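# Move empty bottle carrier to window shelf spill tray

## Task

Pick up the empty bottle carrier from the shelved bench beside the door and set it upright on the floor of the spill tray on the shelved bench beside the window. The task fails if the carrier ever touches the floor, or if the robot topples or is left leaning.

## Robot and tools

ROBOT. A TidyBot++: a wheeled base 0.54 m long, 0.50 m wide and 0.38 m tall on four driven casters, carrying a single seven-joint arm with a two-finger gripper. The shoulder sits 0.12 m ahead of base centre, 0.68 m up. Segments: upper arm 0.42 m, forearm 0.31 m, hand 0.31 m. Cameras: base_camera (fixed on the base, facing forward) and wrist_camera (looks along the hand). The arm begins folded with the hand aimed down, poking at most 0.08 m beyond the base front.

FRAMES. Base frame: origin on the floor below base centre, x ahead, y to the left, z up, metres. Odometry frame: the base frame as it was when the scene began; base_odometry reports x, y and heading (rad, left positive, -3.142 to 3.142) there, from wheel turns only, so slip and drift creep in. hand_pose is the midpoint between the finger pads, in the base frame; its z axis runs along the fingers and the fingers spread along its y axis.

move. One action per call; its parts start together.
- base: an object with any of translate_m (forward +, -2 to 2 m), strafe_m (left +, -2 to 2 m), rotate_rad (counter-clockwise from above +, -6.3 to 6.3 rad). These are offsets from where the base currently is, measured along its axes at the start of the command, not positions.
- joints: an object of absolute targets by name. joint_1_rad any angle (turns whole arm about vertical; positive is clockwise from above, the opposite sense to rotate_rad); joint_2_rad -2.249 to 2.249 (shoulder, 0 = upper arm vertical, + leans forward); joint_3_rad any angle; joint_4_rad -2.579 to 2.579 (elbow, 0 straight); joint_5_rad any angle; joint_6_rad -2.099 to 2.099 (wrist); joint_7_rad any angle (spins the hand; pointing down, + is counter-clockwise from above, 1.57 spreads fingers left/right); gripper_pos 0 (open, ~85 mm gap) to 1 (closed). Unlimited joints go the short way; turn in steps below half a revolution.
- target: one list of seven numbers [x, y, z, qw, qx, qy, qz], an absolute hand pose in the base frame, metres then unit quaternion, same form as hand_pose. With target, joints may contain only gripper_pos.
- speeds: optional caps for this action only: translate_m and strafe_m 0.05 to 0.5 m/s (give just one when both move), rotate_rad 0.1 to 1.57 rad/s.
- cameras: list of base_camera, wrist_camera or all; [] for none.
- blocking: true (default) returns when everything rests; false returns in about 0.5 s while motion continues.
A move with no action just reports state and images. Unknown keys make a call invalid; out-of-range values are refused, and then later move/wait/finished_scene calls in the same reply are skipped, as they are after an unrequested stop.

wait(seconds 0 to 10, cameras): lets time pass, returns state. stop(cameras): brakes all running motions. zoom_image(camera, region [x0, y0, x1, y1] in pixels, top-left origin, at most 504 x 504): closer look at the latest image of that camera. read_manual: licence texts only. finished_scene(scene): ends the current scene, given its number; irreversible.

RESULT LINES. "move": done, or the worst status. base_status, joint_status, hand_status: moving, done, off_target (rested away from goal, may still push), stopped, contact_stop or time_out (unrequested stops; target dropped), not_followed (a safety check withheld it), torque_fault, limit_stop_at_motor_heat. "joint command not followed" / "pose unreachable" with "cause:" mean a self-collision or reach check blocked the arm. hand_target is where the hand would be with all joints on target. joint_positions, motor_effort (percent of max, bracket = peak of last action), base_tilt (degrees, forward/right positive), on_its_own (uncommanded behaviour), Motor temperatures, "earlier move" (state of a non-blocking move), pictures (order of images). ARM HIT flags a hard collision with the base or itself; MOTOR HOT warns at 60 °C; OVER-TEMPERATURE FAULT means the arm sags for 30-60 s.

HAND TIPS. A target usually lands within about 3 cm; to correct, add (wanted position - hand_pose) to the last target's xyz. To hold still after a target, resend hand_target, not hand_pose. Loads make the arm sag; never command a loaded joint to its current reading. Low, forward, close-in poses near the base often fail or hit the base. Reach straight down tops out near 0.94 m above the floor, lower farther out. Closing at 1 on an object reads off_target at the object's width. When a held object lands on a surface, hand_pose stops dropping while commands keep going lower.

AVOID. The carrier touching the floor, dropping or releasing it while moving, slamming or hard pushes, squeezing it hard while it still rests on something, and twisting or yanking the gripper. Don't drive or turn while the arm is caught high up, and don't swing an outstretched arm sideways: the robot can tip. Watch base_tilt and pull the arm back or back away if it leans. Avoid torque faults (sensor limit stops the arm 10 s) and long stretched-out holds that overheat motors. A blocked base keeps shoving until it times out.

Each tool is called after ">>>" by a JSON object that holds its "fn" and its "kwargs", one argument or row to a line.

## Session

>>> {"fn": "move", "kwargs": {

}}

Scene clock: 0.00 s.
Motor temperatures (°C): [44 37 39 34 46 48 55]
base_odometry: x=+0.000 y=+0.000 heading=+0.000
base_tilt: forward=+0.0 right=+0.1
base_status: not commanded
joint_positions: joint_1_rad=+0.046 joint_2_rad=-0.391 joint_3_rad=+3.101 joint_4_rad=-2.523 joint_5_rad=+0.033 joint_6_rad=-0.829 joint_7_rad=+1.528 gripper_pos=+0.000
joint_status: not commanded
motor_effort: joint_1_rad=+0 joint_2_rad=+0 joint_3_rad=+0 joint_4_rad=+16 joint_5_rad=+1 joint_6_rad=+2 joint_7_rad=+1
hand_pose: x=+0.2801 y=-0.0088 z=+0.5972 quat_wxyz=(+0.019, +0.996, -0.015, +0.090) (m; base frame)
hand_target: x=+0.2814 y=-0.0088 z=+0.5980 quat_wxyz=(+0.019, +0.996, -0.015, +0.091) (m; base frame)
hand_status: not commanded
pictures: base_camera, wrist_camera

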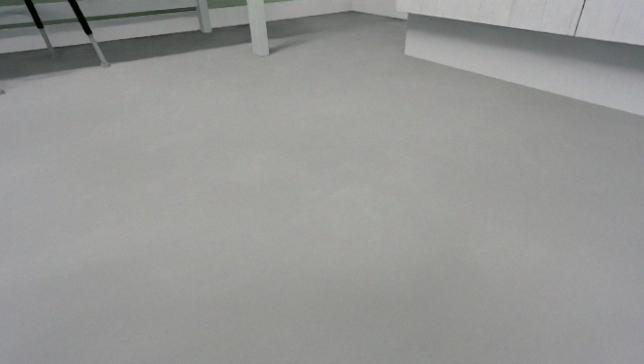

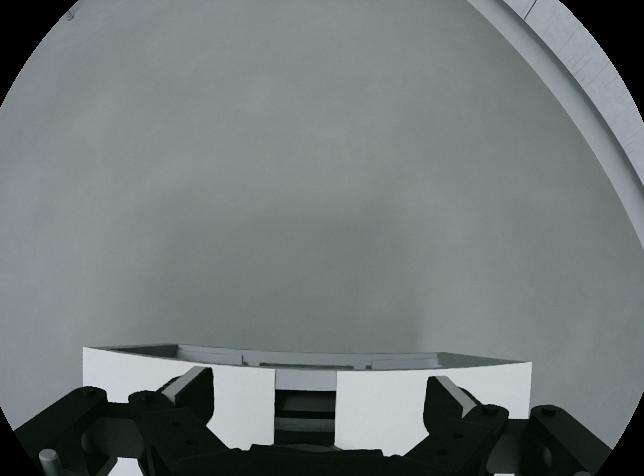

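>>> {"fn": "move", "kwargs": {
  "joints": {"joint_1_rad":0,"joint_2_rad":-0.4,"joint_3_rad":3.14,"joint_4_rad":-2.1,"joint_5_rad":0,"joint_6_rad":0.0,"joint_7_rad":1.57}
}}

>>> {"fn": "move", "kwargs": {
  "base": {"rotate_rad":1.2},
  "cameras": ["wrist_camera"]
}}

>>> {"fn": "move", "kwargs": {
  "base": {"rotate_rad":1.2},
  "cameras": ["wrist_camera"]
}}

>>> {"fn": "move", "kwargs": {
  "base": {"rotate_rad":1.2},
  "cameras": ["wrist_camera"]
}}

>>> {"fn": "move", "kwargs": {
  "base": {"rotate_rad":1.2},
  "cameras": ["wrist_camera"]
}}

Scene clock: 22.10 s.
Motor temperatures (°C): [43 37 38 34 46 48 55]
move: done
base_odometry: x=+0.000 y=+0.000 heading=+0.000
base_tilt: forward=+0.1 right=+0.1
base_status: not commanded
joint_positions: joint_1_rad=+0.024 joint_2_rad=-0.394 joint_3_rad=+3.124 joint_4_rad=-2.119 joint_5_rad=+0.033 joint_6_rad=-0.046 joint_7_rad=+1.535 gripper_pos=+0.000
joint_status: all done
motor_effort: joint_1_rad=+0(2) joint_2_rad=-6(7) joint_3_rad=+1(2) joint_4_rad=+23(24) joint_5_rad=-1(2) joint_6_rad=+9(10) joint_7_rad=+1(2)
hand_pose: x=+0.5731 y=-0.0007 z=+0.9597 quat_wxyz=(+0.005, +0.774, -0.002, +0.633) (m; base frame)
hand_target: x=+0.5756 y=+0.0022 z=+0.9887 quat_wxyz=(-0.001, +0.751, +0.000, +0.660) (m; base frame)
hand_status: not commanded
pictures: base_camera, wrist_camera
camera_calibration:
wrist_camera: T_world_to_cam=[[0.0231862, -0.999379, 0.0265336, -0.0396528], [-0.189234, -0.0304482, -0.98146, 1.11104], [0.981658, 0.0177353, -0.189822, -0.25211], [0, 0, 0, 1]] pos_world=[0.458652, -0.00132758, 1.04364]

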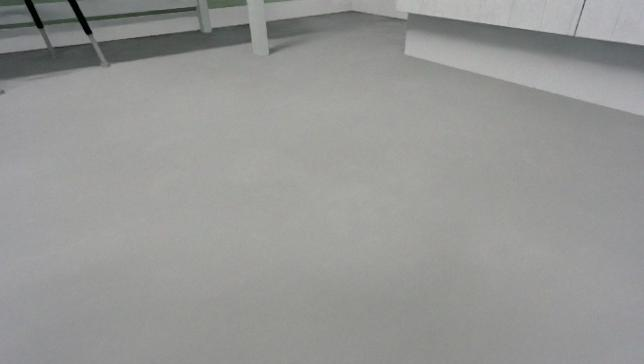

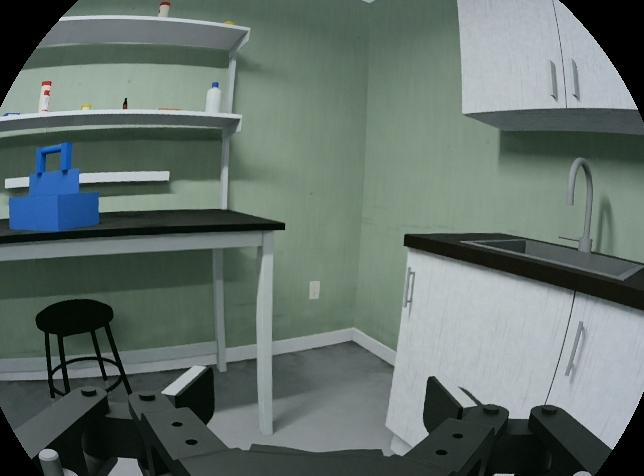

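Scene clock: 24.30 s.
Motor temperatures (°C): [43 37 38 34 46 48 55]
move: done
base_odometry: x=+0.000 y=+0.000 heading=+1.200
base_tilt: forward=+0.1 right=+0.1
base_status: done
joint_positions: joint_1_rad=+0.014 joint_2_rad=-0.394 joint_3_rad=+3.135 joint_4_rad=-2.119 joint_5_rad=+0.033 joint_6_rad=-0.042 joint_7_rad=+1.535 gripper_pos=+0.000
joint_status: not commanded
motor_effort: joint_1_rad=+0(2) joint_2_rad=-6(8) joint_3_rad=+1(3) joint_4_rad=+23(24) joint_5_rad=-1(1) joint_6_rad=+8(10) joint_7_rad=+1(2)
hand_pose: x=+0.5733 y=-0.0020 z=+0.9609 quat_wxyz=(+0.003, +0.773, -0.004, +0.634) (m; base frame)
hand_target: x=+0.5756 y=+0.0022 z=+0.9887 quat_wxyz=(-0.001, +0.751, +0.000, +0.660) (m; base frame)
hand_status: not commanded
pictures: wrist_camera
camera_calibration:
wrist_camera: T_world_to_cam=[[0.0229918, -0.999486, 0.0223234, -0.0367998], [-0.185788, -0.026212, -0.98224, 1.11097], [0.982321, 0.018436, -0.186295, -0.25587], [0, 0, 0, 1]] pos_world=[0.458598, -0.00294287, 1.0444]

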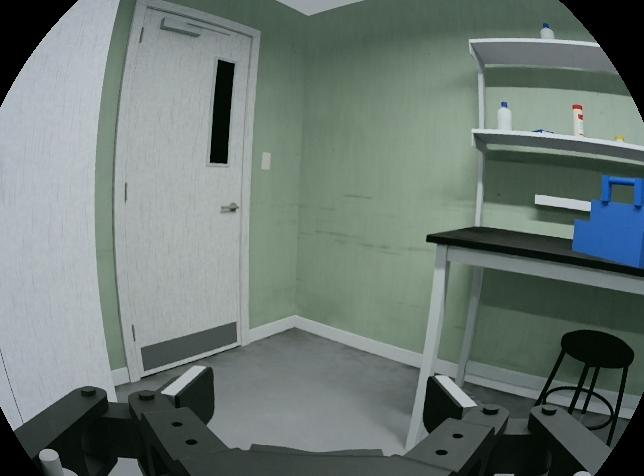

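Scene clock: 26.33 s.
Motor temperatures (°C): [43 37 38 34 46 48 55]
move: done
base_odometry: x=+0.000 y=+0.000 heading=+2.399
base_tilt: forward=+0.1 right=+0.1
base_status: done
joint_positions: joint_1_rad=+0.012 joint_2_rad=-0.394 joint_3_rad=+3.136 joint_4_rad=-2.119 joint_5_rad=+0.033 joint_6_rad=-0.042 joint_7_rad=+1.535 gripper_pos=+0.000
joint_status: not commanded
motor_effort: joint_1_rad=+0(2) joint_2_rad=-6(8) joint_3_rad=+1(3) joint_4_rad=+23(24) joint_5_rad=+0(2) joint_6_rad=+8(10) joint_7_rad=+1(2)
hand_pose: x=+0.5733 y=-0.0015 z=+0.9610 quat_wxyz=(+0.002, +0.773, -0.003, +0.634) (m; base frame)
hand_target: x=+0.5756 y=+0.0022 z=+0.9887 quat_wxyz=(-0.001, +0.751, +0.000, +0.660) (m; base frame)
hand_status: not commanded
pictures: wrist_camera
camera_calibration:
wrist_camera: T_world_to_cam=[[0.024311, -0.999464, 0.0219138, -0.0366807], [-0.18548, -0.0260492, -0.982303, 1.11097], [0.982347, 0.0198161, -0.186014, -0.256164], [0, 0, 0, 1]] pos_world=[0.458596, -0.00264513, 1.04446]

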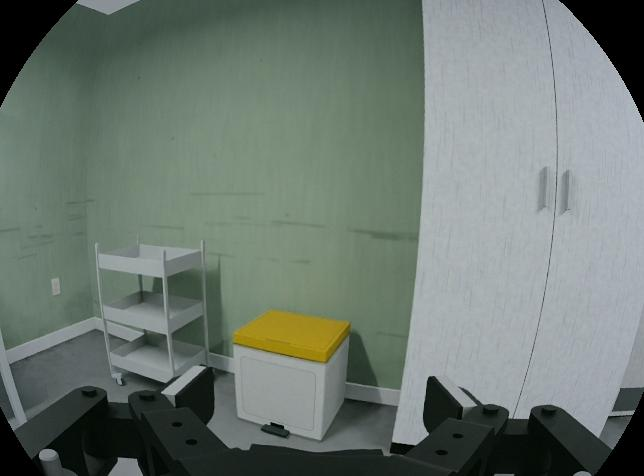

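Scene clock: 28.37 s.
Motor temperatures (°C): [43 37 38 34 46 48 55]
move: done
base_odometry: x=+0.000 y=+0.000 heading=-2.684
base_tilt: forward=+0.1 right=+0.0
base_status: done
joint_positions: joint_1_rad=+0.010 joint_2_rad=-0.394 joint_3_rad=+3.136 joint_4_rad=-2.119 joint_5_rad=+0.033 joint_6_rad=-0.042 joint_7_rad=+1.535 gripper_pos=+0.000
joint_status: not commanded
motor_effort: joint_1_rad=+0(2) joint_2_rad=-6(8) joint_3_rad=+1(2) joint_4_rad=+23(24) joint_5_rad=+0(2) joint_6_rad=+9(10) joint_7_rad=+1(2)
hand_pose: x=+0.5734 y=-0.0011 z=+0.9610 quat_wxyz=(+0.002, +0.773, -0.003, +0.634) (m; base frame)
hand_target: x=+0.5756 y=+0.0022 z=+0.9887 quat_wxyz=(-0.001, +0.751, +0.000, +0.660) (m; base frame)
hand_status: not commanded
pictures: wrist_camera
camera_calibration:
wrist_camera: T_world_to_cam=[[0.0252084, -0.999444, 0.0218204, -0.036748], [-0.185276, -0.0261201, -0.982339, 1.11095], [0.982363, 0.0207204, -0.185832, -0.256359], [0, 0, 0, 1]] pos_world=[0.458598, -0.0023975, 1.04449]

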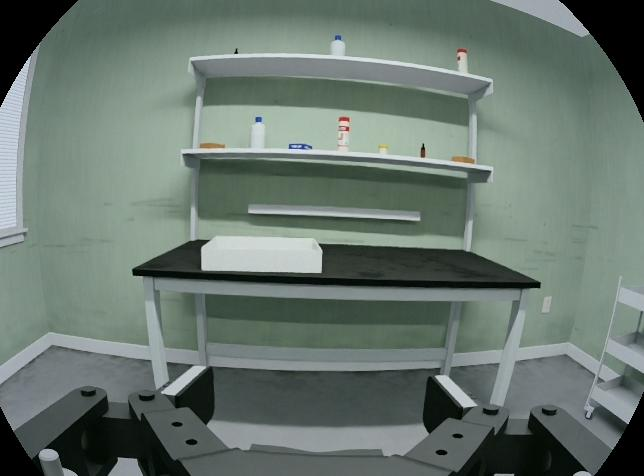

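Scene clock: 30.40 s.
Motor temperatures (°C): [43 37 38 34 46 48 55]
move: done
base_odometry: x=+0.000 y=+0.000 heading=-1.484
base_tilt: forward=+0.1 right=+0.1
base_status: done
joint_positions: joint_1_rad=+0.010 joint_2_rad=-0.394 joint_3_rad=+3.137 joint_4_rad=-2.119 joint_5_rad=+0.033 joint_6_rad=-0.042 joint_7_rad=+1.535 gripper_pos=+0.000
joint_status: not commanded
motor_effort: joint_1_rad=-1(2) joint_2_rad=-6(8) joint_3_rad=+1(2) joint_4_rad=+23(24) joint_5_rad=-1(2) joint_6_rad=+9(10) joint_7_rad=+0(2)
hand_pose: x=+0.5734 y=-0.0008 z=+0.9611 quat_wxyz=(+0.002, +0.773, -0.003, +0.634) (m; base frame)
hand_target: x=+0.5756 y=+0.0022 z=+0.9887 quat_wxyz=(-0.001, +0.751, +0.000, +0.660) (m; base frame)
hand_status: not commanded
pictures: wrist_camera
camera_calibration:
wrist_camera: T_world_to_cam=[[0.0258373, -0.999429, 0.0217683, -0.0367887], [-0.185111, -0.0261822, -0.982369, 1.11094], [0.982378, 0.0213522, -0.185682, -0.256509], [0, 0, 0, 1]] pos_world=[0.458587, -0.00220367, 1.04453]

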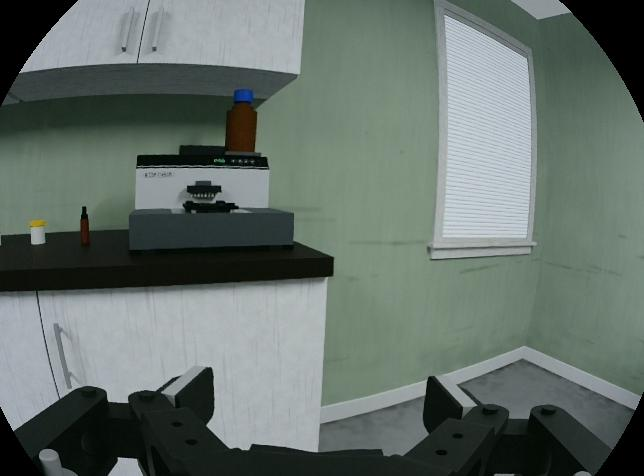

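>>> {"fn": "move", "kwargs": {
  "base": {"rotate_rad":1.95},
  "cameras": ["wrist_camera"]
}}

>>> {"fn": "zoom_image", "kwargs": {
  "camera": "wrist_camera",
  "region": [150, 80, 500, 330]
}}

Scene clock: 44.93 s.
Motor temperatures (°C): [43 37 38 35 46 48 55]
move: done
base_odometry: x=+0.000 y=+0.000 heading=+0.465
base_tilt: forward=+0.1 right=+0.1
base_status: done
joint_positions: joint_1_rad=+0.010 joint_2_rad=-0.394 joint_3_rad=+3.138 joint_4_rad=-2.119 joint_5_rad=+0.033 joint_6_rad=-0.042 joint_7_rad=+1.535 gripper_pos=+0.000
joint_status: not commanded
motor_effort: joint_1_rad=+0(2) joint_2_rad=-7(8) joint_3_rad=+1(2) joint_4_rad=+23(24) joint_5_rad=-1(1) joint_6_rad=+9(10) joint_7_rad=+1(2)
hand_pose: x=+0.5734 y=-0.0013 z=+0.9611 quat_wxyz=(+0.002, +0.773, -0.003, +0.634) (m; base frame)
hand_target: x=+0.5756 y=+0.0022 z=+0.9887 quat_wxyz=(-0.001, +0.751, +0.000, +0.660) (m; base frame)
hand_status: not commanded
pictures: wrist_camera
camera_calibration:
wrist_camera: T_world_to_cam=[[0.0249716, -0.999459, 0.0214124, -0.0364454], [-0.18495, -0.0256682, -0.982413, 1.11095], [0.982431, 0.0205722, -0.185491, -0.25672], [0, 0, 0, 1]] pos_world=[0.45859, -0.0026284, 1.04457]

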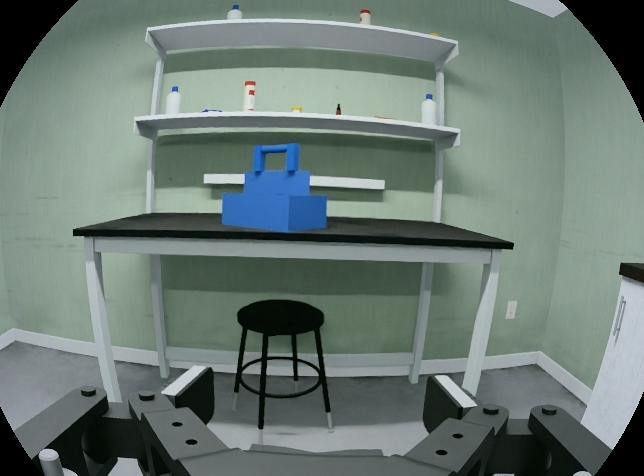

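Scaled by 1.440.

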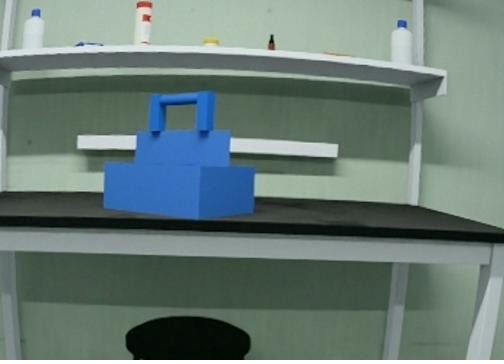

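>>> {"fn": "move", "kwargs": {
  "base": {"translate_m":0.95,"strafe_m":0.75,"rotate_rad":-0.52},
  "joints": {"joint_1_rad":0,"joint_2_rad":-0.4,"joint_3_rad":3.14,"joint_4_rad":-1.95,"joint_5_rad":0,"joint_6_rad":-0.25,"joint_7_rad":1.57}
}}

>>> {"fn": "zoom_image", "kwargs": {
  "camera": "wrist_camera",
  "region": [150, 80, 500, 330]
}}

Scene clock: 136.10 s.
Motor temperatures (°C): [43 37 37 35 45 48 55]
move: done
base_odometry: x=+0.513 y=+1.097 heading=-0.055
base_tilt: forward=+0.1 right=+0.1
base_status: done
joint_positions: joint_1_rad=+0.010 joint_2_rad=-0.404 joint_3_rad=+3.142 joint_4_rad=-1.971 joint_5_rad=+0.033 joint_6_rad=-0.193 joint_7_rad=+1.535 gripper_pos=+0.000
joint_status: all done
motor_effort: joint_1_rad=+0(2) joint_2_rad=-6(9) joint_3_rad=+1(3) joint_4_rad=+23(25) joint_5_rad=-1(2) joint_6_rad=+9(10) joint_7_rad=+1(2)
hand_pose: x=+0.5737 y=-0.0053 z=+1.0113 quat_wxyz=(+0.004, +0.771, -0.007, +0.637) (m; base frame)
hand_target: x=+0.5726 y=+0.0022 z=+1.0051 quat_wxyz=(+0.000, +0.783, +0.000, +0.622) (m; base frame)
hand_status: not commanded
pictures: base_camera, wrist_camera
camera_calibration:
wrist_camera: T_world_to_cam=[[0.0157217, -0.999672, 0.0202201, -0.0349492], [-0.178299, -0.0227014, -0.983714, 1.15769], [0.983851, 0.0118604, -0.178597, -0.255507], [0, 0, 0, 1]] pos_world=[0.458345, -0.00562614, 1.09391]

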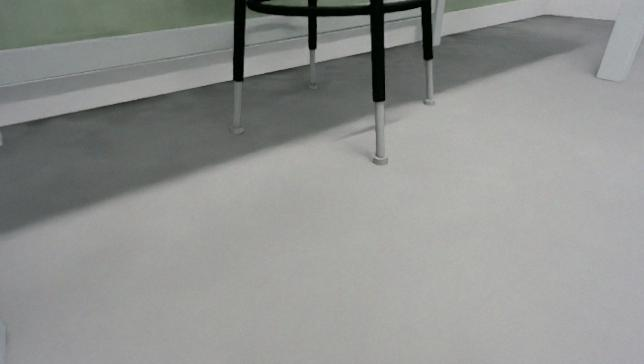

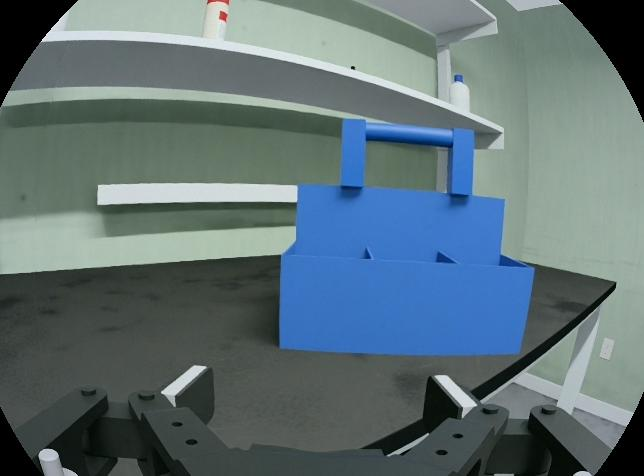

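Scaled by 1.440.

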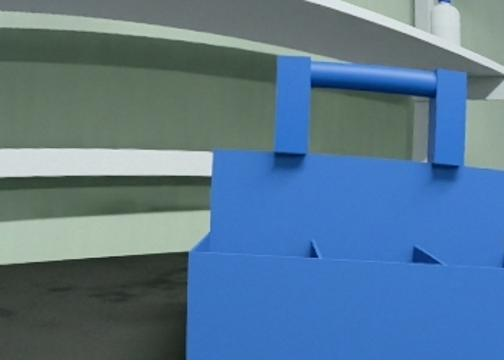

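>>> {"fn": "move", "kwargs": {
  "base": {"strafe_m":-0.044,"rotate_rad":-0.08},
  "joints": {"joint_1_rad":0,"joint_2_rad":0.02,"joint_3_rad":3.14,"joint_4_rad":-1.305,"joint_5_rad":0,"joint_6_rad":-0.245,"joint_7_rad":0}
}}

>>> {"fn": "zoom_image", "kwargs": {
  "camera": "wrist_camera",
  "region": [150, 80, 500, 430]
}}

Scene clock: 200.77 s.
Motor temperatures (°C): [43 37 36 35 45 47 55]
move: done
base_odometry: x=+0.510 y=+1.053 heading=-0.135
base_tilt: forward=+0.2 right=+0.1
base_status: done
joint_positions: joint_1_rad=+0.010 joint_2_rad=+0.008 joint_3_rad=+3.145 joint_4_rad=-1.330 joint_5_rad=+0.033 joint_6_rad=-0.195 joint_7_rad=+0.038 gripper_pos=+0.000
joint_status: all done
motor_effort: joint_1_rad=+0(2) joint_2_rad=-20(21) joint_3_rad=+0(4) joint_4_rad=+23(25) joint_5_rad=+1(2) joint_6_rad=+9(10) joint_7_rad=+1(2)
hand_pose: x=+0.7392 y=-0.0089 z=+1.1869 quat_wxyz=(-0.486, +0.503, -0.478, +0.532) (m; base frame)
hand_target: x=+0.7436 y=+0.0023 z=+1.1792 quat_wxyz=(-0.501, +0.500, -0.499, +0.500) (m; base frame)
hand_status: not commanded
pictures: base_camera, wrist_camera
camera_calibration:
wrist_camera: T_world_to_cam=[[0.0634551, -0.0995294, -0.993009, 1.13059], [0.0338614, 0.994656, -0.0975307, 0.16032], [0.99741, -0.0274359, 0.0664863, -0.688136], [0, 0, 0, 1]] pos_world=[0.609183, -0.0658163, 1.18407]

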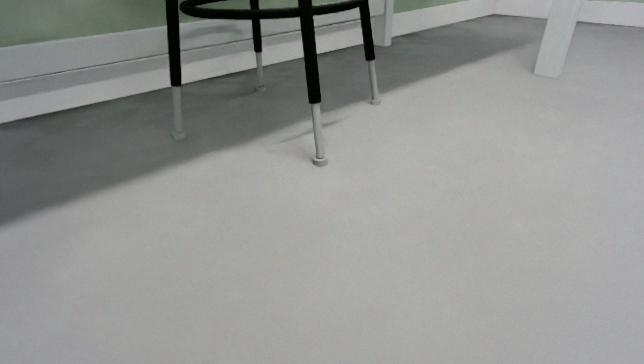

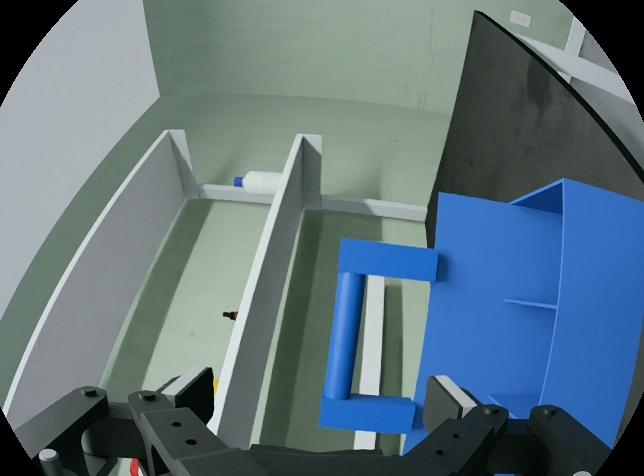

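Scaled by 1.440.

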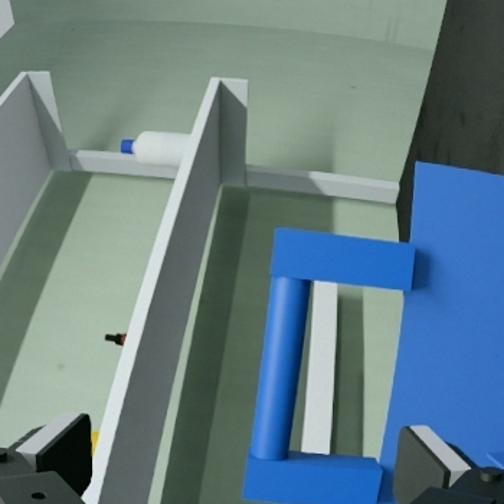

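>>> {"fn": "move", "kwargs": {
  "base": {"translate_m":0.13},
  "speeds": {"translate_m":0.2},
  "joints": {"joint_1_rad":-0.005,"joint_2_rad":0.04,"joint_3_rad":3.14,"joint_4_rad":-1.305,"joint_5_rad":-0.03,"joint_6_rad":-0.26,"joint_7_rad":-0.075,"gripper_pos":0.3}
}}

>>> {"fn": "zoom_image", "kwargs": {
  "camera": "wrist_camera",
  "region": [150, 80, 500, 430]
}}

Scene clock: 248.93 s.
Motor temperatures (°C): [43 38 36 36 45 47 55]
move: done
base_odometry: x=+0.639 y=+1.035 heading=-0.136
base_tilt: forward=+0.1 right=+0.2
base_status: done
joint_positions: joint_1_rad=+0.010 joint_2_rad=+0.035 joint_3_rad=+3.145 joint_4_rad=-1.327 joint_5_rad=+0.006 joint_6_rad=-0.207 joint_7_rad=-0.049 gripper_pos=+0.300
joint_status: all done
motor_effort: joint_1_rad=+0(2) joint_2_rad=-21(25) joint_3_rad=+0(1) joint_4_rad=+23(24) joint_5_rad=+0(2) joint_6_rad=+9(10) joint_7_rad=+1(3)
hand_pose: x=+0.7526 y=-0.0075 z=+1.1683 quat_wxyz=(-0.508, +0.485, -0.514, +0.493) (m; base frame)
hand_target: x=+0.7533 y=+0.0079 z=+1.1620 quat_wxyz=(-0.520, +0.485, -0.531, +0.461) (m; base frame)
hand_status: not commanded
pictures: base_camera, wrist_camera
camera_calibration:
wrist_camera: T_world_to_cam=[[0.0303489, 0.0141179, -0.99944, 1.14467], [0.02511, 0.999574, 0.0148823, 0.0318797], [0.999224, -0.0255476, 0.0299815, -0.658991], [0, 0, 0, 1]] pos_world=[0.622939, -0.0648621, 1.16331]

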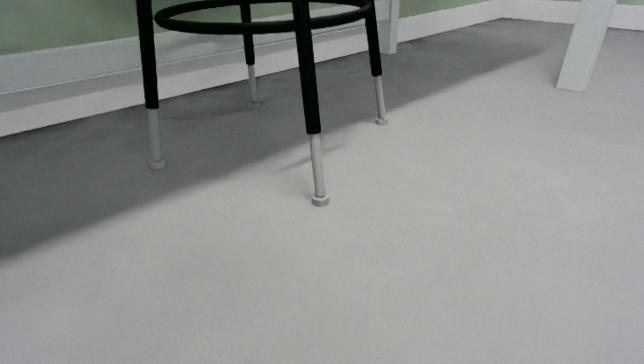

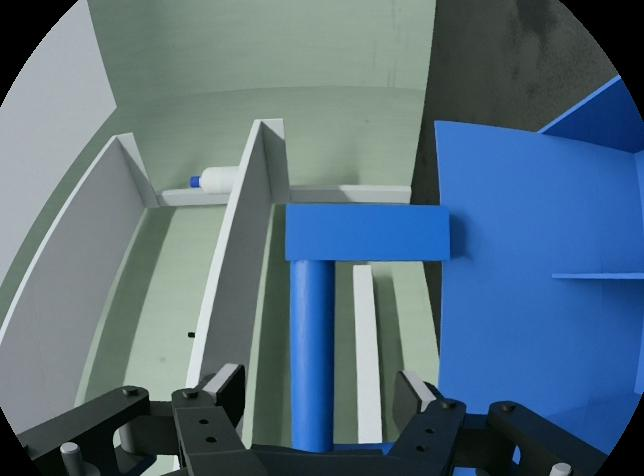

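Scaled by 1.440.

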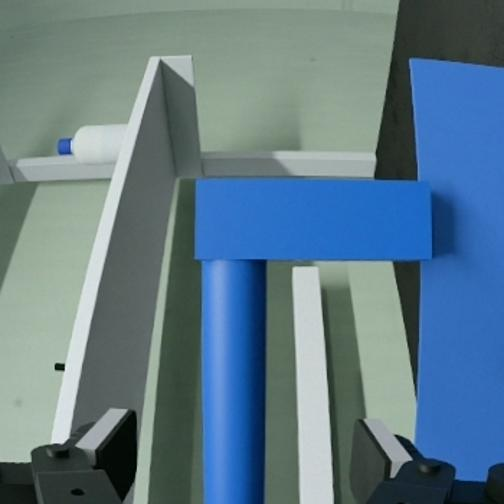

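>>> {"fn": "move", "kwargs": {
  "base": {"translate_m":0.078},
  "speeds": {"translate_m":0.15}
}}

Scene clock: 258.70 s.
Motor temperatures (°C): [43 38 36 36 45 47 55]
move: done
base_odometry: x=+0.717 y=+1.024 heading=-0.137
base_tilt: forward=+0.1 right=+0.1
base_status: done
joint_positions: joint_1_rad=+0.010 joint_2_rad=+0.036 joint_3_rad=+3.145 joint_4_rad=-1.326 joint_5_rad=+0.006 joint_6_rad=-0.207 joint_7_rad=-0.049 gripper_pos=+0.300
joint_status: not commanded
motor_effort: joint_1_rad=-1(1) joint_2_rad=-21(25) joint_3_rad=+0(1) joint_4_rad=+22(24) joint_5_rad=+0(2) joint_6_rad=+8(10) joint_7_rad=+1(2)
hand_pose: x=+0.7531 y=-0.0074 z=+1.1681 quat_wxyz=(-0.508, +0.485, -0.514, +0.493) (m; base frame)
hand_target: x=+0.7533 y=+0.0079 z=+1.1620 quat_wxyz=(-0.520, +0.485, -0.531, +0.461) (m; base frame)
hand_status: not commanded
pictures: base_camera, wrist_camera
camera_calibration:
wrist_camera: T_world_to_cam=[[0.0298995, 0.0141223, -0.999453, 1.14479], [0.0250887, 0.999575, 0.0148746, 0.0318834], [0.999238, -0.0255197, 0.0295325, -0.658903], [0, 0, 0, 1]] pos_world=[0.623372, -0.064852, 1.16315]

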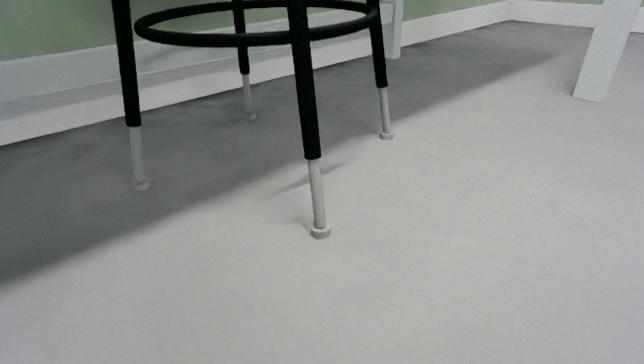

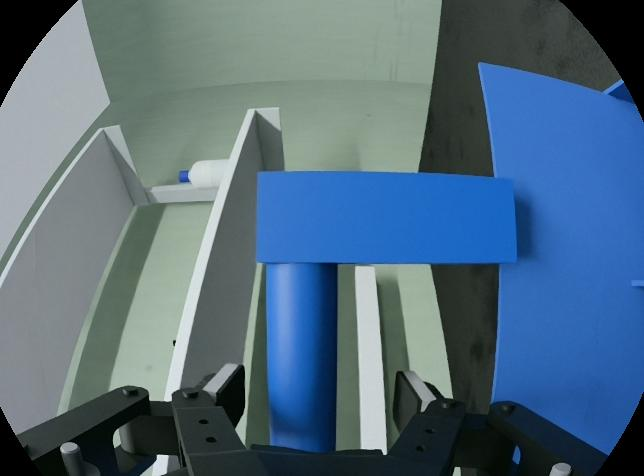

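>>> {"fn": "move", "kwargs": {
  "base": {"translate_m":0.007},
  "joints": {"joint_1_rad":-0.005,"joint_2_rad":0.028,"joint_3_rad":3.14,"joint_4_rad":-1.305,"joint_5_rad":-0.03,"joint_6_rad":-0.26,"joint_7_rad":-0.075,"gripper_pos":0.45}
}}

>>> {"fn": "zoom_image", "kwargs": {
  "camera": "wrist_camera",
  "region": [150, 150, 500, 470]
}}

Scene clock: 277.10 s.
Motor temperatures (°C): [42 38 36 36 45 47 55]
move: done
base_odometry: x=+0.724 y=+1.023 heading=-0.137
base_tilt: forward=+0.1 right=+0.1
base_status: done
joint_positions: joint_1_rad=+0.010 joint_2_rad=+0.027 joint_3_rad=+3.145 joint_4_rad=-1.325 joint_5_rad=+0.006 joint_6_rad=-0.207 joint_7_rad=-0.049 gripper_pos=+0.450
joint_status: all done
motor_effort: joint_1_rad=-1(1) joint_2_rad=-21(23) joint_3_rad=+0(1) joint_4_rad=+23(25) joint_5_rad=+0(1) joint_6_rad=+9(11) joint_7_rad=+1(2)
hand_pose: x=+0.7485 y=-0.0074 z=+1.1742 quat_wxyz=(-0.510, +0.483, -0.511, +0.496) (m; base frame)
hand_target: x=+0.7474 y=+0.0079 z=+1.1696 quat_wxyz=(-0.523, +0.482, -0.528, +0.464) (m; base frame)
hand_status: not commanded
pictures: base_camera, wrist_camera
camera_calibration:
wrist_camera: T_world_to_cam=[[0.0394351, 0.0140302, -0.999124, 1.1435], [0.0249475, 0.999576, 0.0150212, 0.031797], [0.998911, -0.025518, 0.0390684, -0.665497], [0, 0, 0, 1]] pos_world=[0.618884, -0.0648092, 1.16802]

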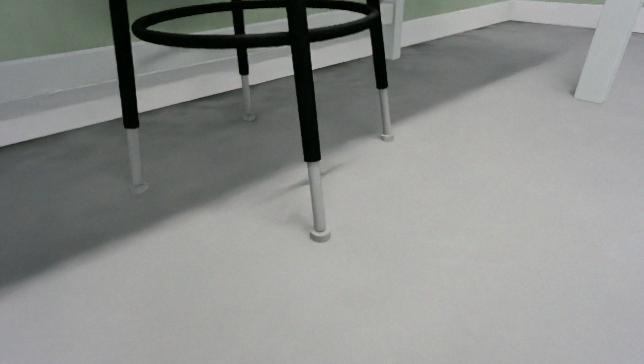

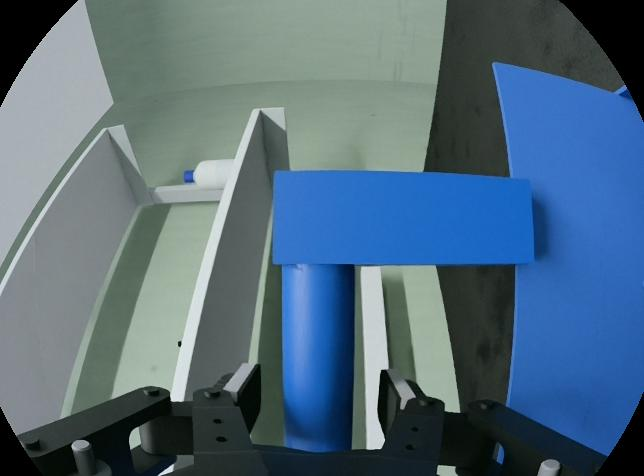

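Scaled by 1.440.

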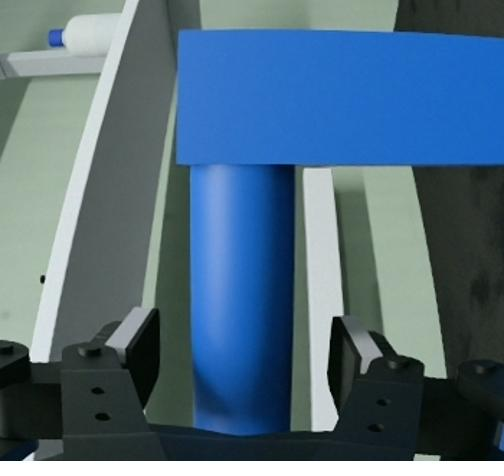

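>>> {"fn": "move", "kwargs": {
  "joints": {"gripper_pos":0.85}
}}

Scene clock: 284.87 s.
Motor temperatures (°C): [42 38 36 36 45 47 55]
move: off_target
base_odometry: x=+0.724 y=+1.023 heading=-0.137
base_tilt: forward=+0.1 right=+0.1
base_status: not commanded
joint_positions: joint_1_rad=+0.010 joint_2_rad=+0.027 joint_3_rad=+3.145 joint_4_rad=-1.325 joint_5_rad=+0.006 joint_6_rad=-0.207 joint_7_rad=-0.049 gripper_pos=+0.748
joint_status: gripper_pos off_target (ended at +0.748, target +0.850)
motor_effort: joint_1_rad=-1(1) joint_2_rad=-21(21) joint_3_rad=+0(1) joint_4_rad=+23(23) joint_5_rad=-2(3) joint_6_rad=+10(10) joint_7_rad=+0(2)
hand_pose: x=+0.7485 y=-0.0074 z=+1.1742 quat_wxyz=(-0.510, +0.483, -0.511, +0.496) (m; base frame)
hand_target: x=+0.7474 y=+0.0079 z=+1.1696 quat_wxyz=(-0.523, +0.482, -0.528, +0.464) (m; base frame)
hand_status: not commanded
pictures: base_camera, wrist_camera
camera_calibration:
wrist_camera: T_world_to_cam=[[0.0395819, 0.0140286, -0.999118, 1.14348], [0.0249453, 0.999576, 0.0150233, 0.0317956], [0.998905, -0.0255179, 0.0392152, -0.665621], [0, 0, 0, 1]] pos_world=[0.618837, -0.0648087, 1.16809]

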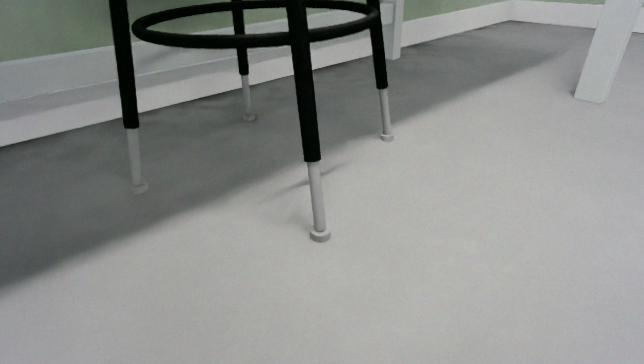

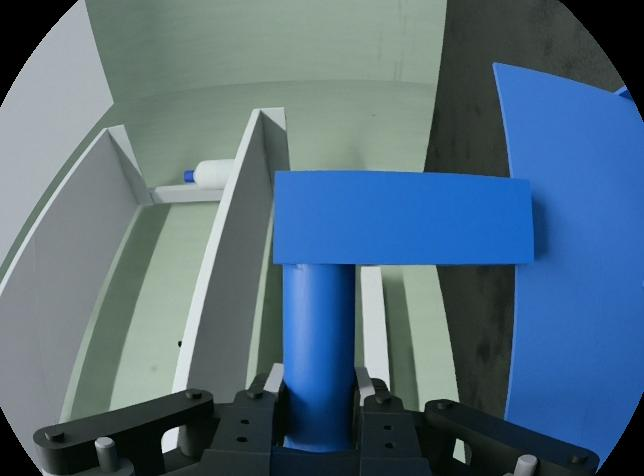

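>>> {"fn": "move", "kwargs": {
  "joints": {"joint_2_rad":0.045,"joint_4_rad":-1.18,"joint_6_rad":-0.368}
}}

>>> {"fn": "move", "kwargs": {
  "joints": {"joint_2_rad":0.064,"joint_4_rad":-1.016,"joint_6_rad":-0.513}
}}

Scene clock: 320.07 s.
Motor temperatures (°C): [42 38 36 36 45 47 55]
move: off_target
base_odometry: x=+0.724 y=+1.023 heading=-0.137
base_tilt: forward=+0.1 right=+0.1
base_status: not commanded
joint_positions: joint_1_rad=+0.010 joint_2_rad=+0.050 joint_3_rad=+3.145 joint_4_rad=-1.228 joint_5_rad=+0.006 joint_6_rad=-0.329 joint_7_rad=-0.049 gripper_pos=+0.748
joint_status: joint_4_rad off_target (ended at -1.228, target -1.180); the others done
motor_effort: joint_1_rad=-1(2) joint_2_rad=-26(26) joint_3_rad=+0(1) joint_4_rad=+27(27) joint_5_rad=+1(3) joint_6_rad=+12(13) joint_7_rad=+1(2)
hand_pose: x=+0.7520 y=-0.0076 z=+1.1814 quat_wxyz=(-0.498, +0.494, -0.524, +0.484) (m; base frame)
hand_target: x=+0.7448 y=+0.0088 z=+1.2018 quat_wxyz=(-0.523, +0.483, -0.527, +0.464) (m; base frame)
hand_status: not commanded
pictures: base_camera, wrist_camera
camera_calibration:
wrist_camera: T_world_to_cam=[[-0.00844869, 0.0151692, -0.999849, 1.18746], [0.0262364, 0.999544, 0.0149428, 0.0308895], [0.99962, -0.0261062, -0.00884282, -0.61322], [0, 0, 0, 1]] pos_world=[0.622209, -0.064897, 1.1814]

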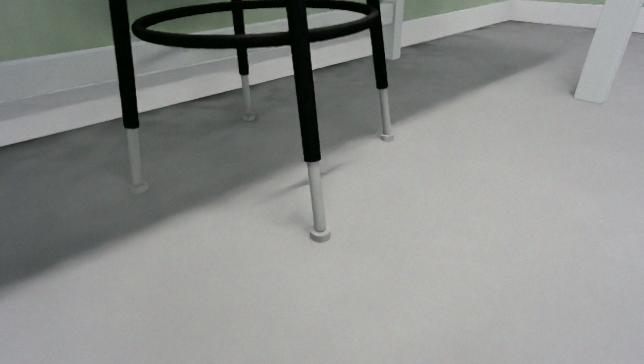

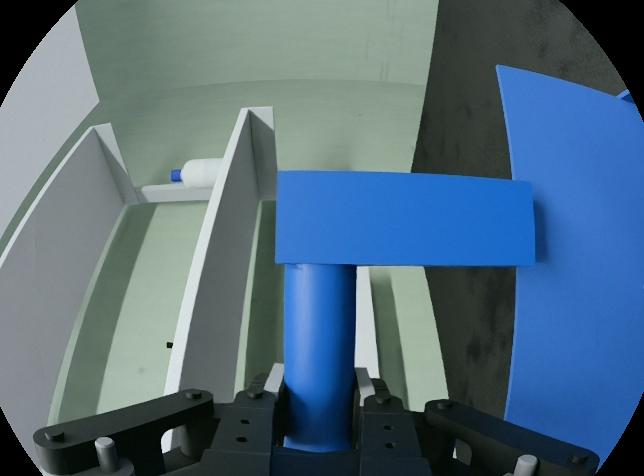

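Scene clock: 321.47 s.
Motor temperatures (°C): [42 38 36 36 45 47 55]
move: off_target
base_odometry: x=+0.724 y=+1.023 heading=-0.137
base_tilt: forward=+0.1 right=+0.1
base_status: not commanded
joint_positions: joint_1_rad=+0.010 joint_2_rad=+0.070 joint_3_rad=+3.145 joint_4_rad=-1.057 joint_5_rad=+0.006 joint_6_rad=-0.473 joint_7_rad=-0.049 gripper_pos=+0.748
joint_status: joint_4_rad off_target (ended at -1.057, target -1.016); the others done
motor_effort: joint_1_rad=-1(1) joint_2_rad=-25(27) joint_3_rad=+0(1) joint_4_rad=+25(28) joint_5_rad=+0(2) joint_6_rad=+12(13) joint_7_rad=+1(2)
hand_pose: x=+0.7433 y=-0.0076 z=+1.2275 quat_wxyz=(-0.499, +0.492, -0.522, +0.486) (m; base frame)
hand_target: x=+0.7343 y=+0.0099 z=+1.2430 quat_wxyz=(-0.524, +0.485, -0.525, +0.463) (m; base frame)
hand_status: not commanded
pictures: base_camera, wrist_camera
camera_calibration:
wrist_camera: T_world_to_cam=[[-0.00110725, 0.0152981, -0.999882, 1.22812], [0.0268929, 0.999522, 0.0152628, 0.029616], [0.999638, -0.0268728, -0.00151813, -0.61313], [0, 0, 0, 1]] pos_world=[0.613471, -0.0648663, 1.22659]

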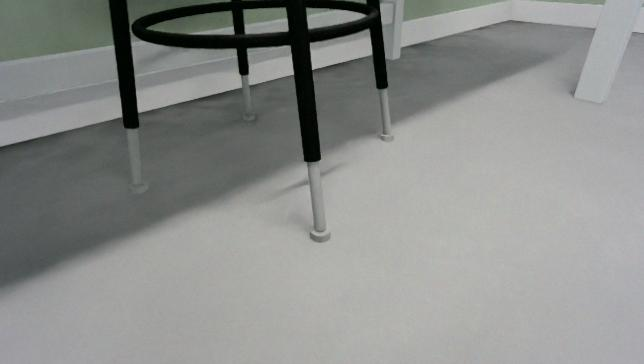

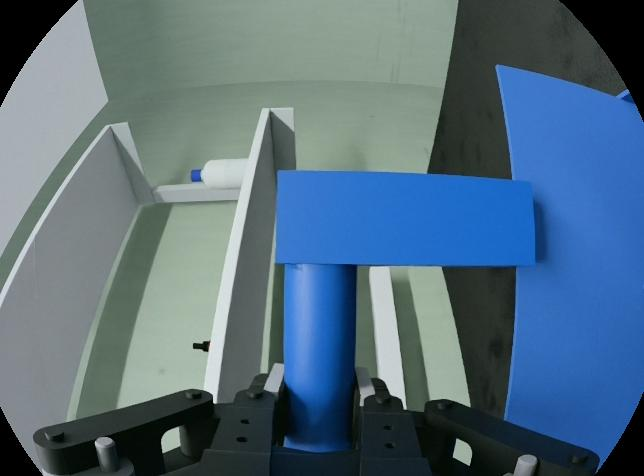

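>>> {"fn": "move", "kwargs": {
  "base": {"translate_m":-0.6},
  "speeds": {"translate_m":0.3},
  "cameras": ["wrist_camera"]
}}

>>> {"fn": "move", "kwargs": {
  "base": {"translate_m":0.232,"strafe_m":-1.245,"rotate_rad":-2.8},
  "speeds": {"rotate_rad":0.8,"translate_m":0.4},
  "cameras": ["wrist_camera"]
}}

Scene clock: 405.07 s.
Motor temperatures (°C): [42 38 36 36 45 47 55]
move: done
base_odometry: x=+0.129 y=+1.105 heading=-0.138
base_tilt: forward=+0.2 right=+0.1
base_status: done
joint_positions: joint_1_rad=+0.009 joint_2_rad=+0.074 joint_3_rad=+3.145 joint_4_rad=-1.056 joint_5_rad=+0.005 joint_6_rad=-0.478 joint_7_rad=-0.049 gripper_pos=+0.748
joint_status: not commanded
motor_effort: joint_1_rad=-1(2) joint_2_rad=-25(29) joint_3_rad=+0(3) joint_4_rad=+26(27) joint_5_rad=-1(1) joint_6_rad=+12(13) joint_7_rad=+1(2)
hand_pose: x=+0.7456 y=-0.0071 z=+1.2239 quat_wxyz=(-0.498, +0.494, -0.524, +0.483) (m; base frame)
hand_target: x=+0.7343 y=+0.0099 z=+1.2430 quat_wxyz=(-0.524, +0.485, -0.525, +0.463) (m; base frame)
hand_status: not commanded
pictures: wrist_camera
camera_calibration:
wrist_camera: T_world_to_cam=[[-0.00955696, 0.0157063, -0.999831, 1.23068], [0.0259809, 0.999543, 0.0154534, 0.0294748], [0.999617, -0.0258288, -0.00996065, -0.605008], [0, 0, 0, 1]] pos_world=[0.615772, -0.0644172, 1.22399]

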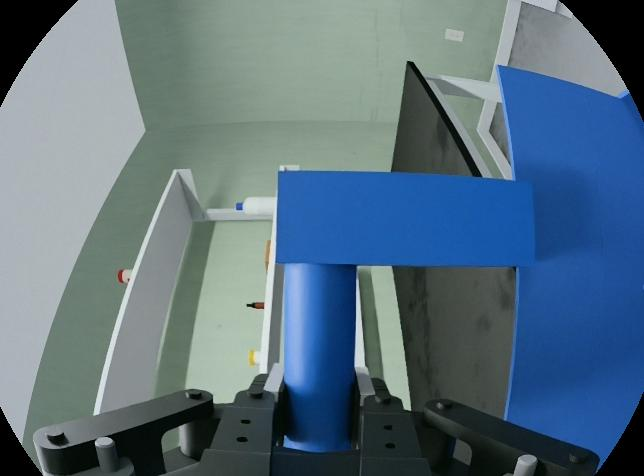

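Scene clock: 409.40 s.
Motor temperatures (°C): [42 39 36 36 45 47 55]
move: done
base_odometry: x=+0.188 y=-0.160 heading=-2.938
base_tilt: forward=+0.1 right=+0.0
base_status: done
joint_positions: joint_1_rad=-0.010 joint_2_rad=+0.081 joint_3_rad=+3.138 joint_4_rad=-1.056 joint_5_rad=+0.001 joint_6_rad=-0.478 joint_7_rad=-0.049 gripper_pos=+0.748
joint_status: not commanded
motor_effort: joint_1_rad=+1(5) joint_2_rad=-26(29) joint_3_rad=+1(5) joint_4_rad=+26(27) joint_5_rad=+0(3) joint_6_rad=+12(13) joint_7_rad=+1(2)
hand_pose: x=+0.7493 y=+0.0100 z=+1.2194 quat_wxyz=(-0.504, +0.502, -0.520, +0.473) (m; base frame)
hand_target: x=+0.7343 y=+0.0099 z=+1.2430 quat_wxyz=(-0.524, +0.485, -0.525, +0.463) (m; base frame)
hand_status: not commanded
pictures: wrist_camera
camera_calibration:
wrist_camera: T_world_to_cam=[[-0.0172437, 0.0201379, -0.999648, 1.23144], [-0.00250186, 0.999793, 0.020184, 0.0279236], [0.999848, 0.00284903, -0.0171897, -0.600001], [0, 0, 0, 1]] pos_world=[0.621214, -0.0510071, 1.22013]

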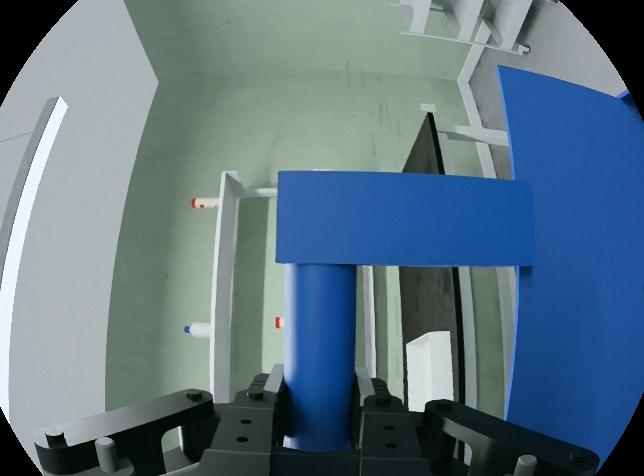

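>>> {"fn": "move", "kwargs": {
  "base": {"rotate_rad":0.15},
  "cameras": ["wrist_camera"]
}}

>>> {"fn": "zoom_image", "kwargs": {
  "camera": "wrist_camera",
  "region": [350, 240, 540, 430]
}}

Scene clock: 418.93 s.
Motor temperatures (°C): [42 39 36 36 45 47 55]
move: done
base_odometry: x=+0.188 y=-0.160 heading=-2.787
base_tilt: forward=+0.1 right=+0.0
base_status: done
joint_positions: joint_1_rad=-0.012 joint_2_rad=+0.081 joint_3_rad=+3.135 joint_4_rad=-1.056 joint_5_rad=-0.002 joint_6_rad=-0.478 joint_7_rad=-0.049 gripper_pos=+0.748
joint_status: not commanded
motor_effort: joint_1_rad=-1(4) joint_2_rad=-26(27) joint_3_rad=+0(4) joint_4_rad=+26(26) joint_5_rad=+0(2) joint_6_rad=+12(13) joint_7_rad=+1(2)
hand_pose: x=+0.7492 y=+0.0129 z=+1.2194 quat_wxyz=(-0.506, +0.503, -0.519, +0.471) (m; base frame)
hand_target: x=+0.7343 y=+0.0099 z=+1.2430 quat_wxyz=(-0.524, +0.485, -0.525, +0.463) (m; base frame)
hand_status: not commanded
pictures: wrist_camera
camera_calibration:
wrist_camera: T_world_to_cam=[[-0.0173926, 0.0224816, -0.999596, 1.2314], [-0.00768562, 0.999715, 0.022618, 0.0259672], [0.999819, 0.0080759, -0.0172149, -0.599947], [0, 0, 0, 1]] pos_world=[0.621455, -0.0487986, 1.21999]

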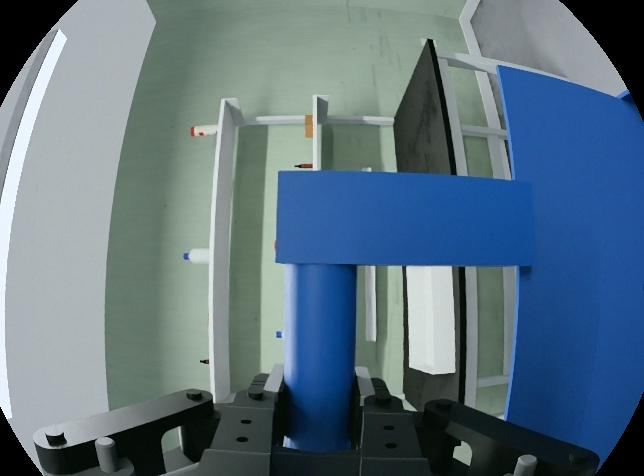

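Scaled by 2.653.

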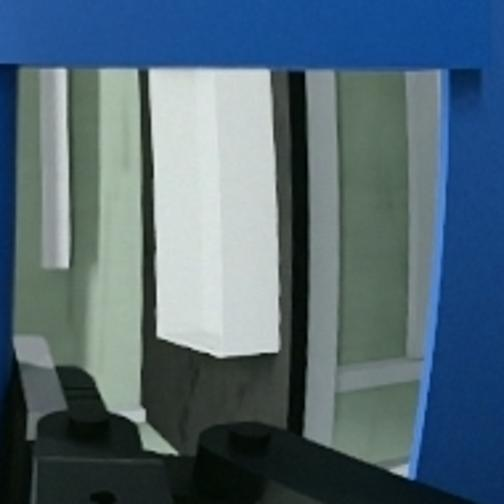

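>>> {"fn": "move", "kwargs": {
  "base": {"translate_m":0.28,"rotate_rad":0.08},
  "speeds": {"translate_m":0.3},
  "cameras": ["wrist_camera"]
}}

>>> {"fn": "zoom_image", "kwargs": {
  "camera": "wrist_camera",
  "region": [350, 240, 540, 430]
}}

Scene clock: 514.97 s.
Motor temperatures (°C): [42 39 35 36 45 47 55]
move: done
base_odometry: x=-0.074 y=-0.257 heading=-2.707
base_tilt: forward=+0.1 right=+0.1
base_status: done
joint_positions: joint_1_rad=-0.013 joint_2_rad=+0.081 joint_3_rad=+3.133 joint_4_rad=-1.055 joint_5_rad=-0.003 joint_6_rad=-0.479 joint_7_rad=-0.049 gripper_pos=+0.748
joint_status: not commanded
motor_effort: joint_1_rad=+0(4) joint_2_rad=-26(29) joint_3_rad=+0(4) joint_4_rad=+26(27) joint_5_rad=-1(2) joint_6_rad=+12(13) joint_7_rad=+1(2)
hand_pose: x=+0.7486 y=+0.0150 z=+1.2198 quat_wxyz=(-0.507, +0.503, -0.518, +0.470) (m; base frame)
hand_target: x=+0.7343 y=+0.0099 z=+1.2430 quat_wxyz=(-0.524, +0.485, -0.525, +0.463) (m; base frame)
hand_status: not commanded
pictures: wrist_camera
camera_calibration:
wrist_camera: T_world_to_cam=[[-0.0172094, 0.0235932, -0.999574, 1.23165], [-0.0113501, 0.999653, 0.0237905, 0.0252012], [0.999787, 0.0117547, -0.0169356, -0.599721], [0, 0, 0, 1]] pos_world=[0.621076, -0.0472014, 1.22036]

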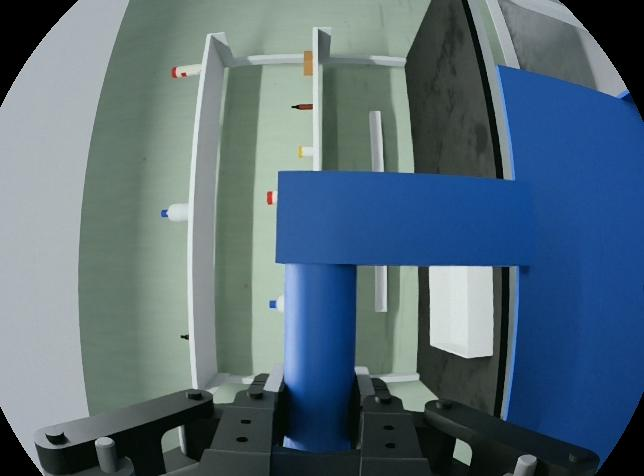

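Scaled by 2.653.

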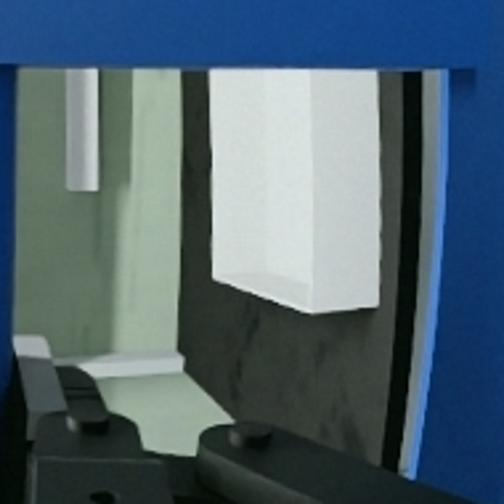

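>>> {"fn": "move", "kwargs": {
  "base": {"translate_m":0.859,"strafe_m":-0.022,"rotate_rad":0.067},
  "speeds": {"translate_m":0.3},
  "joints": {"joint_6_rad":-0.46}
}}

Scene clock: 554.53 s.
Motor temperatures (°C): [42 39 35 36 45 47 55]
move: done
base_odometry: x=-0.863 y=-0.600 heading=-2.639
base_tilt: forward=+0.1 right=+0.1
base_status: done
joint_positions: joint_1_rad=-0.013 joint_2_rad=+0.081 joint_3_rad=+3.134 joint_4_rad=-1.054 joint_5_rad=-0.003 joint_6_rad=-0.462 joint_7_rad=-0.049 gripper_pos=+0.748
joint_status: all done
motor_effort: joint_1_rad=+0(4) joint_2_rad=-26(29) joint_3_rad=+0(4) joint_4_rad=+26(27) joint_5_rad=-1(2) joint_6_rad=+13(14) joint_7_rad=+1(2)
hand_pose: x=+0.7490 y=+0.0149 z=+1.2259 quat_wxyz=(-0.512, +0.499, -0.514, +0.474) (m; base frame)
hand_target: x=+0.7342 y=+0.0095 z=+1.2595 quat_wxyz=(-0.538, +0.472, -0.512, +0.476) (m; base frame)
hand_status: not commanded
pictures: base_camera, wrist_camera
camera_calibration:
wrist_camera: T_world_to_cam=[[0.00145701, 0.0244965, -0.999699, 1.22389], [-0.0116765, 0.999632, 0.0244779, 0.0245719], [0.999931, 0.0116373, 0.00174251, -0.623003], [0, 0, 0, 1]] pos_world=[0.621463, -0.0472939, 1.22401]

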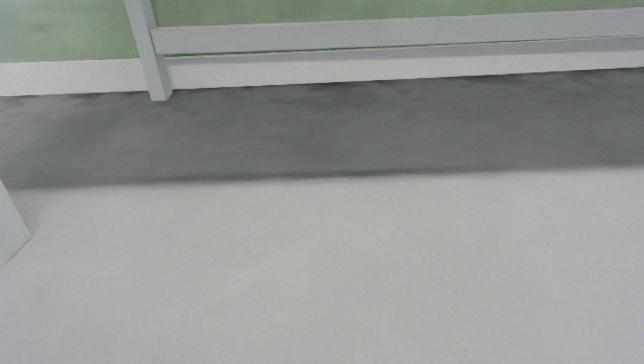

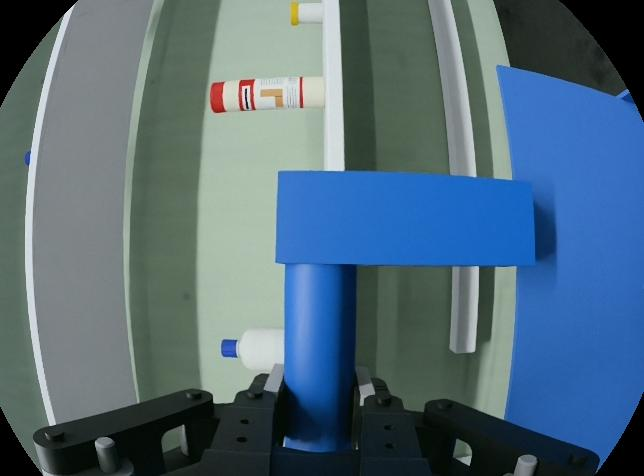

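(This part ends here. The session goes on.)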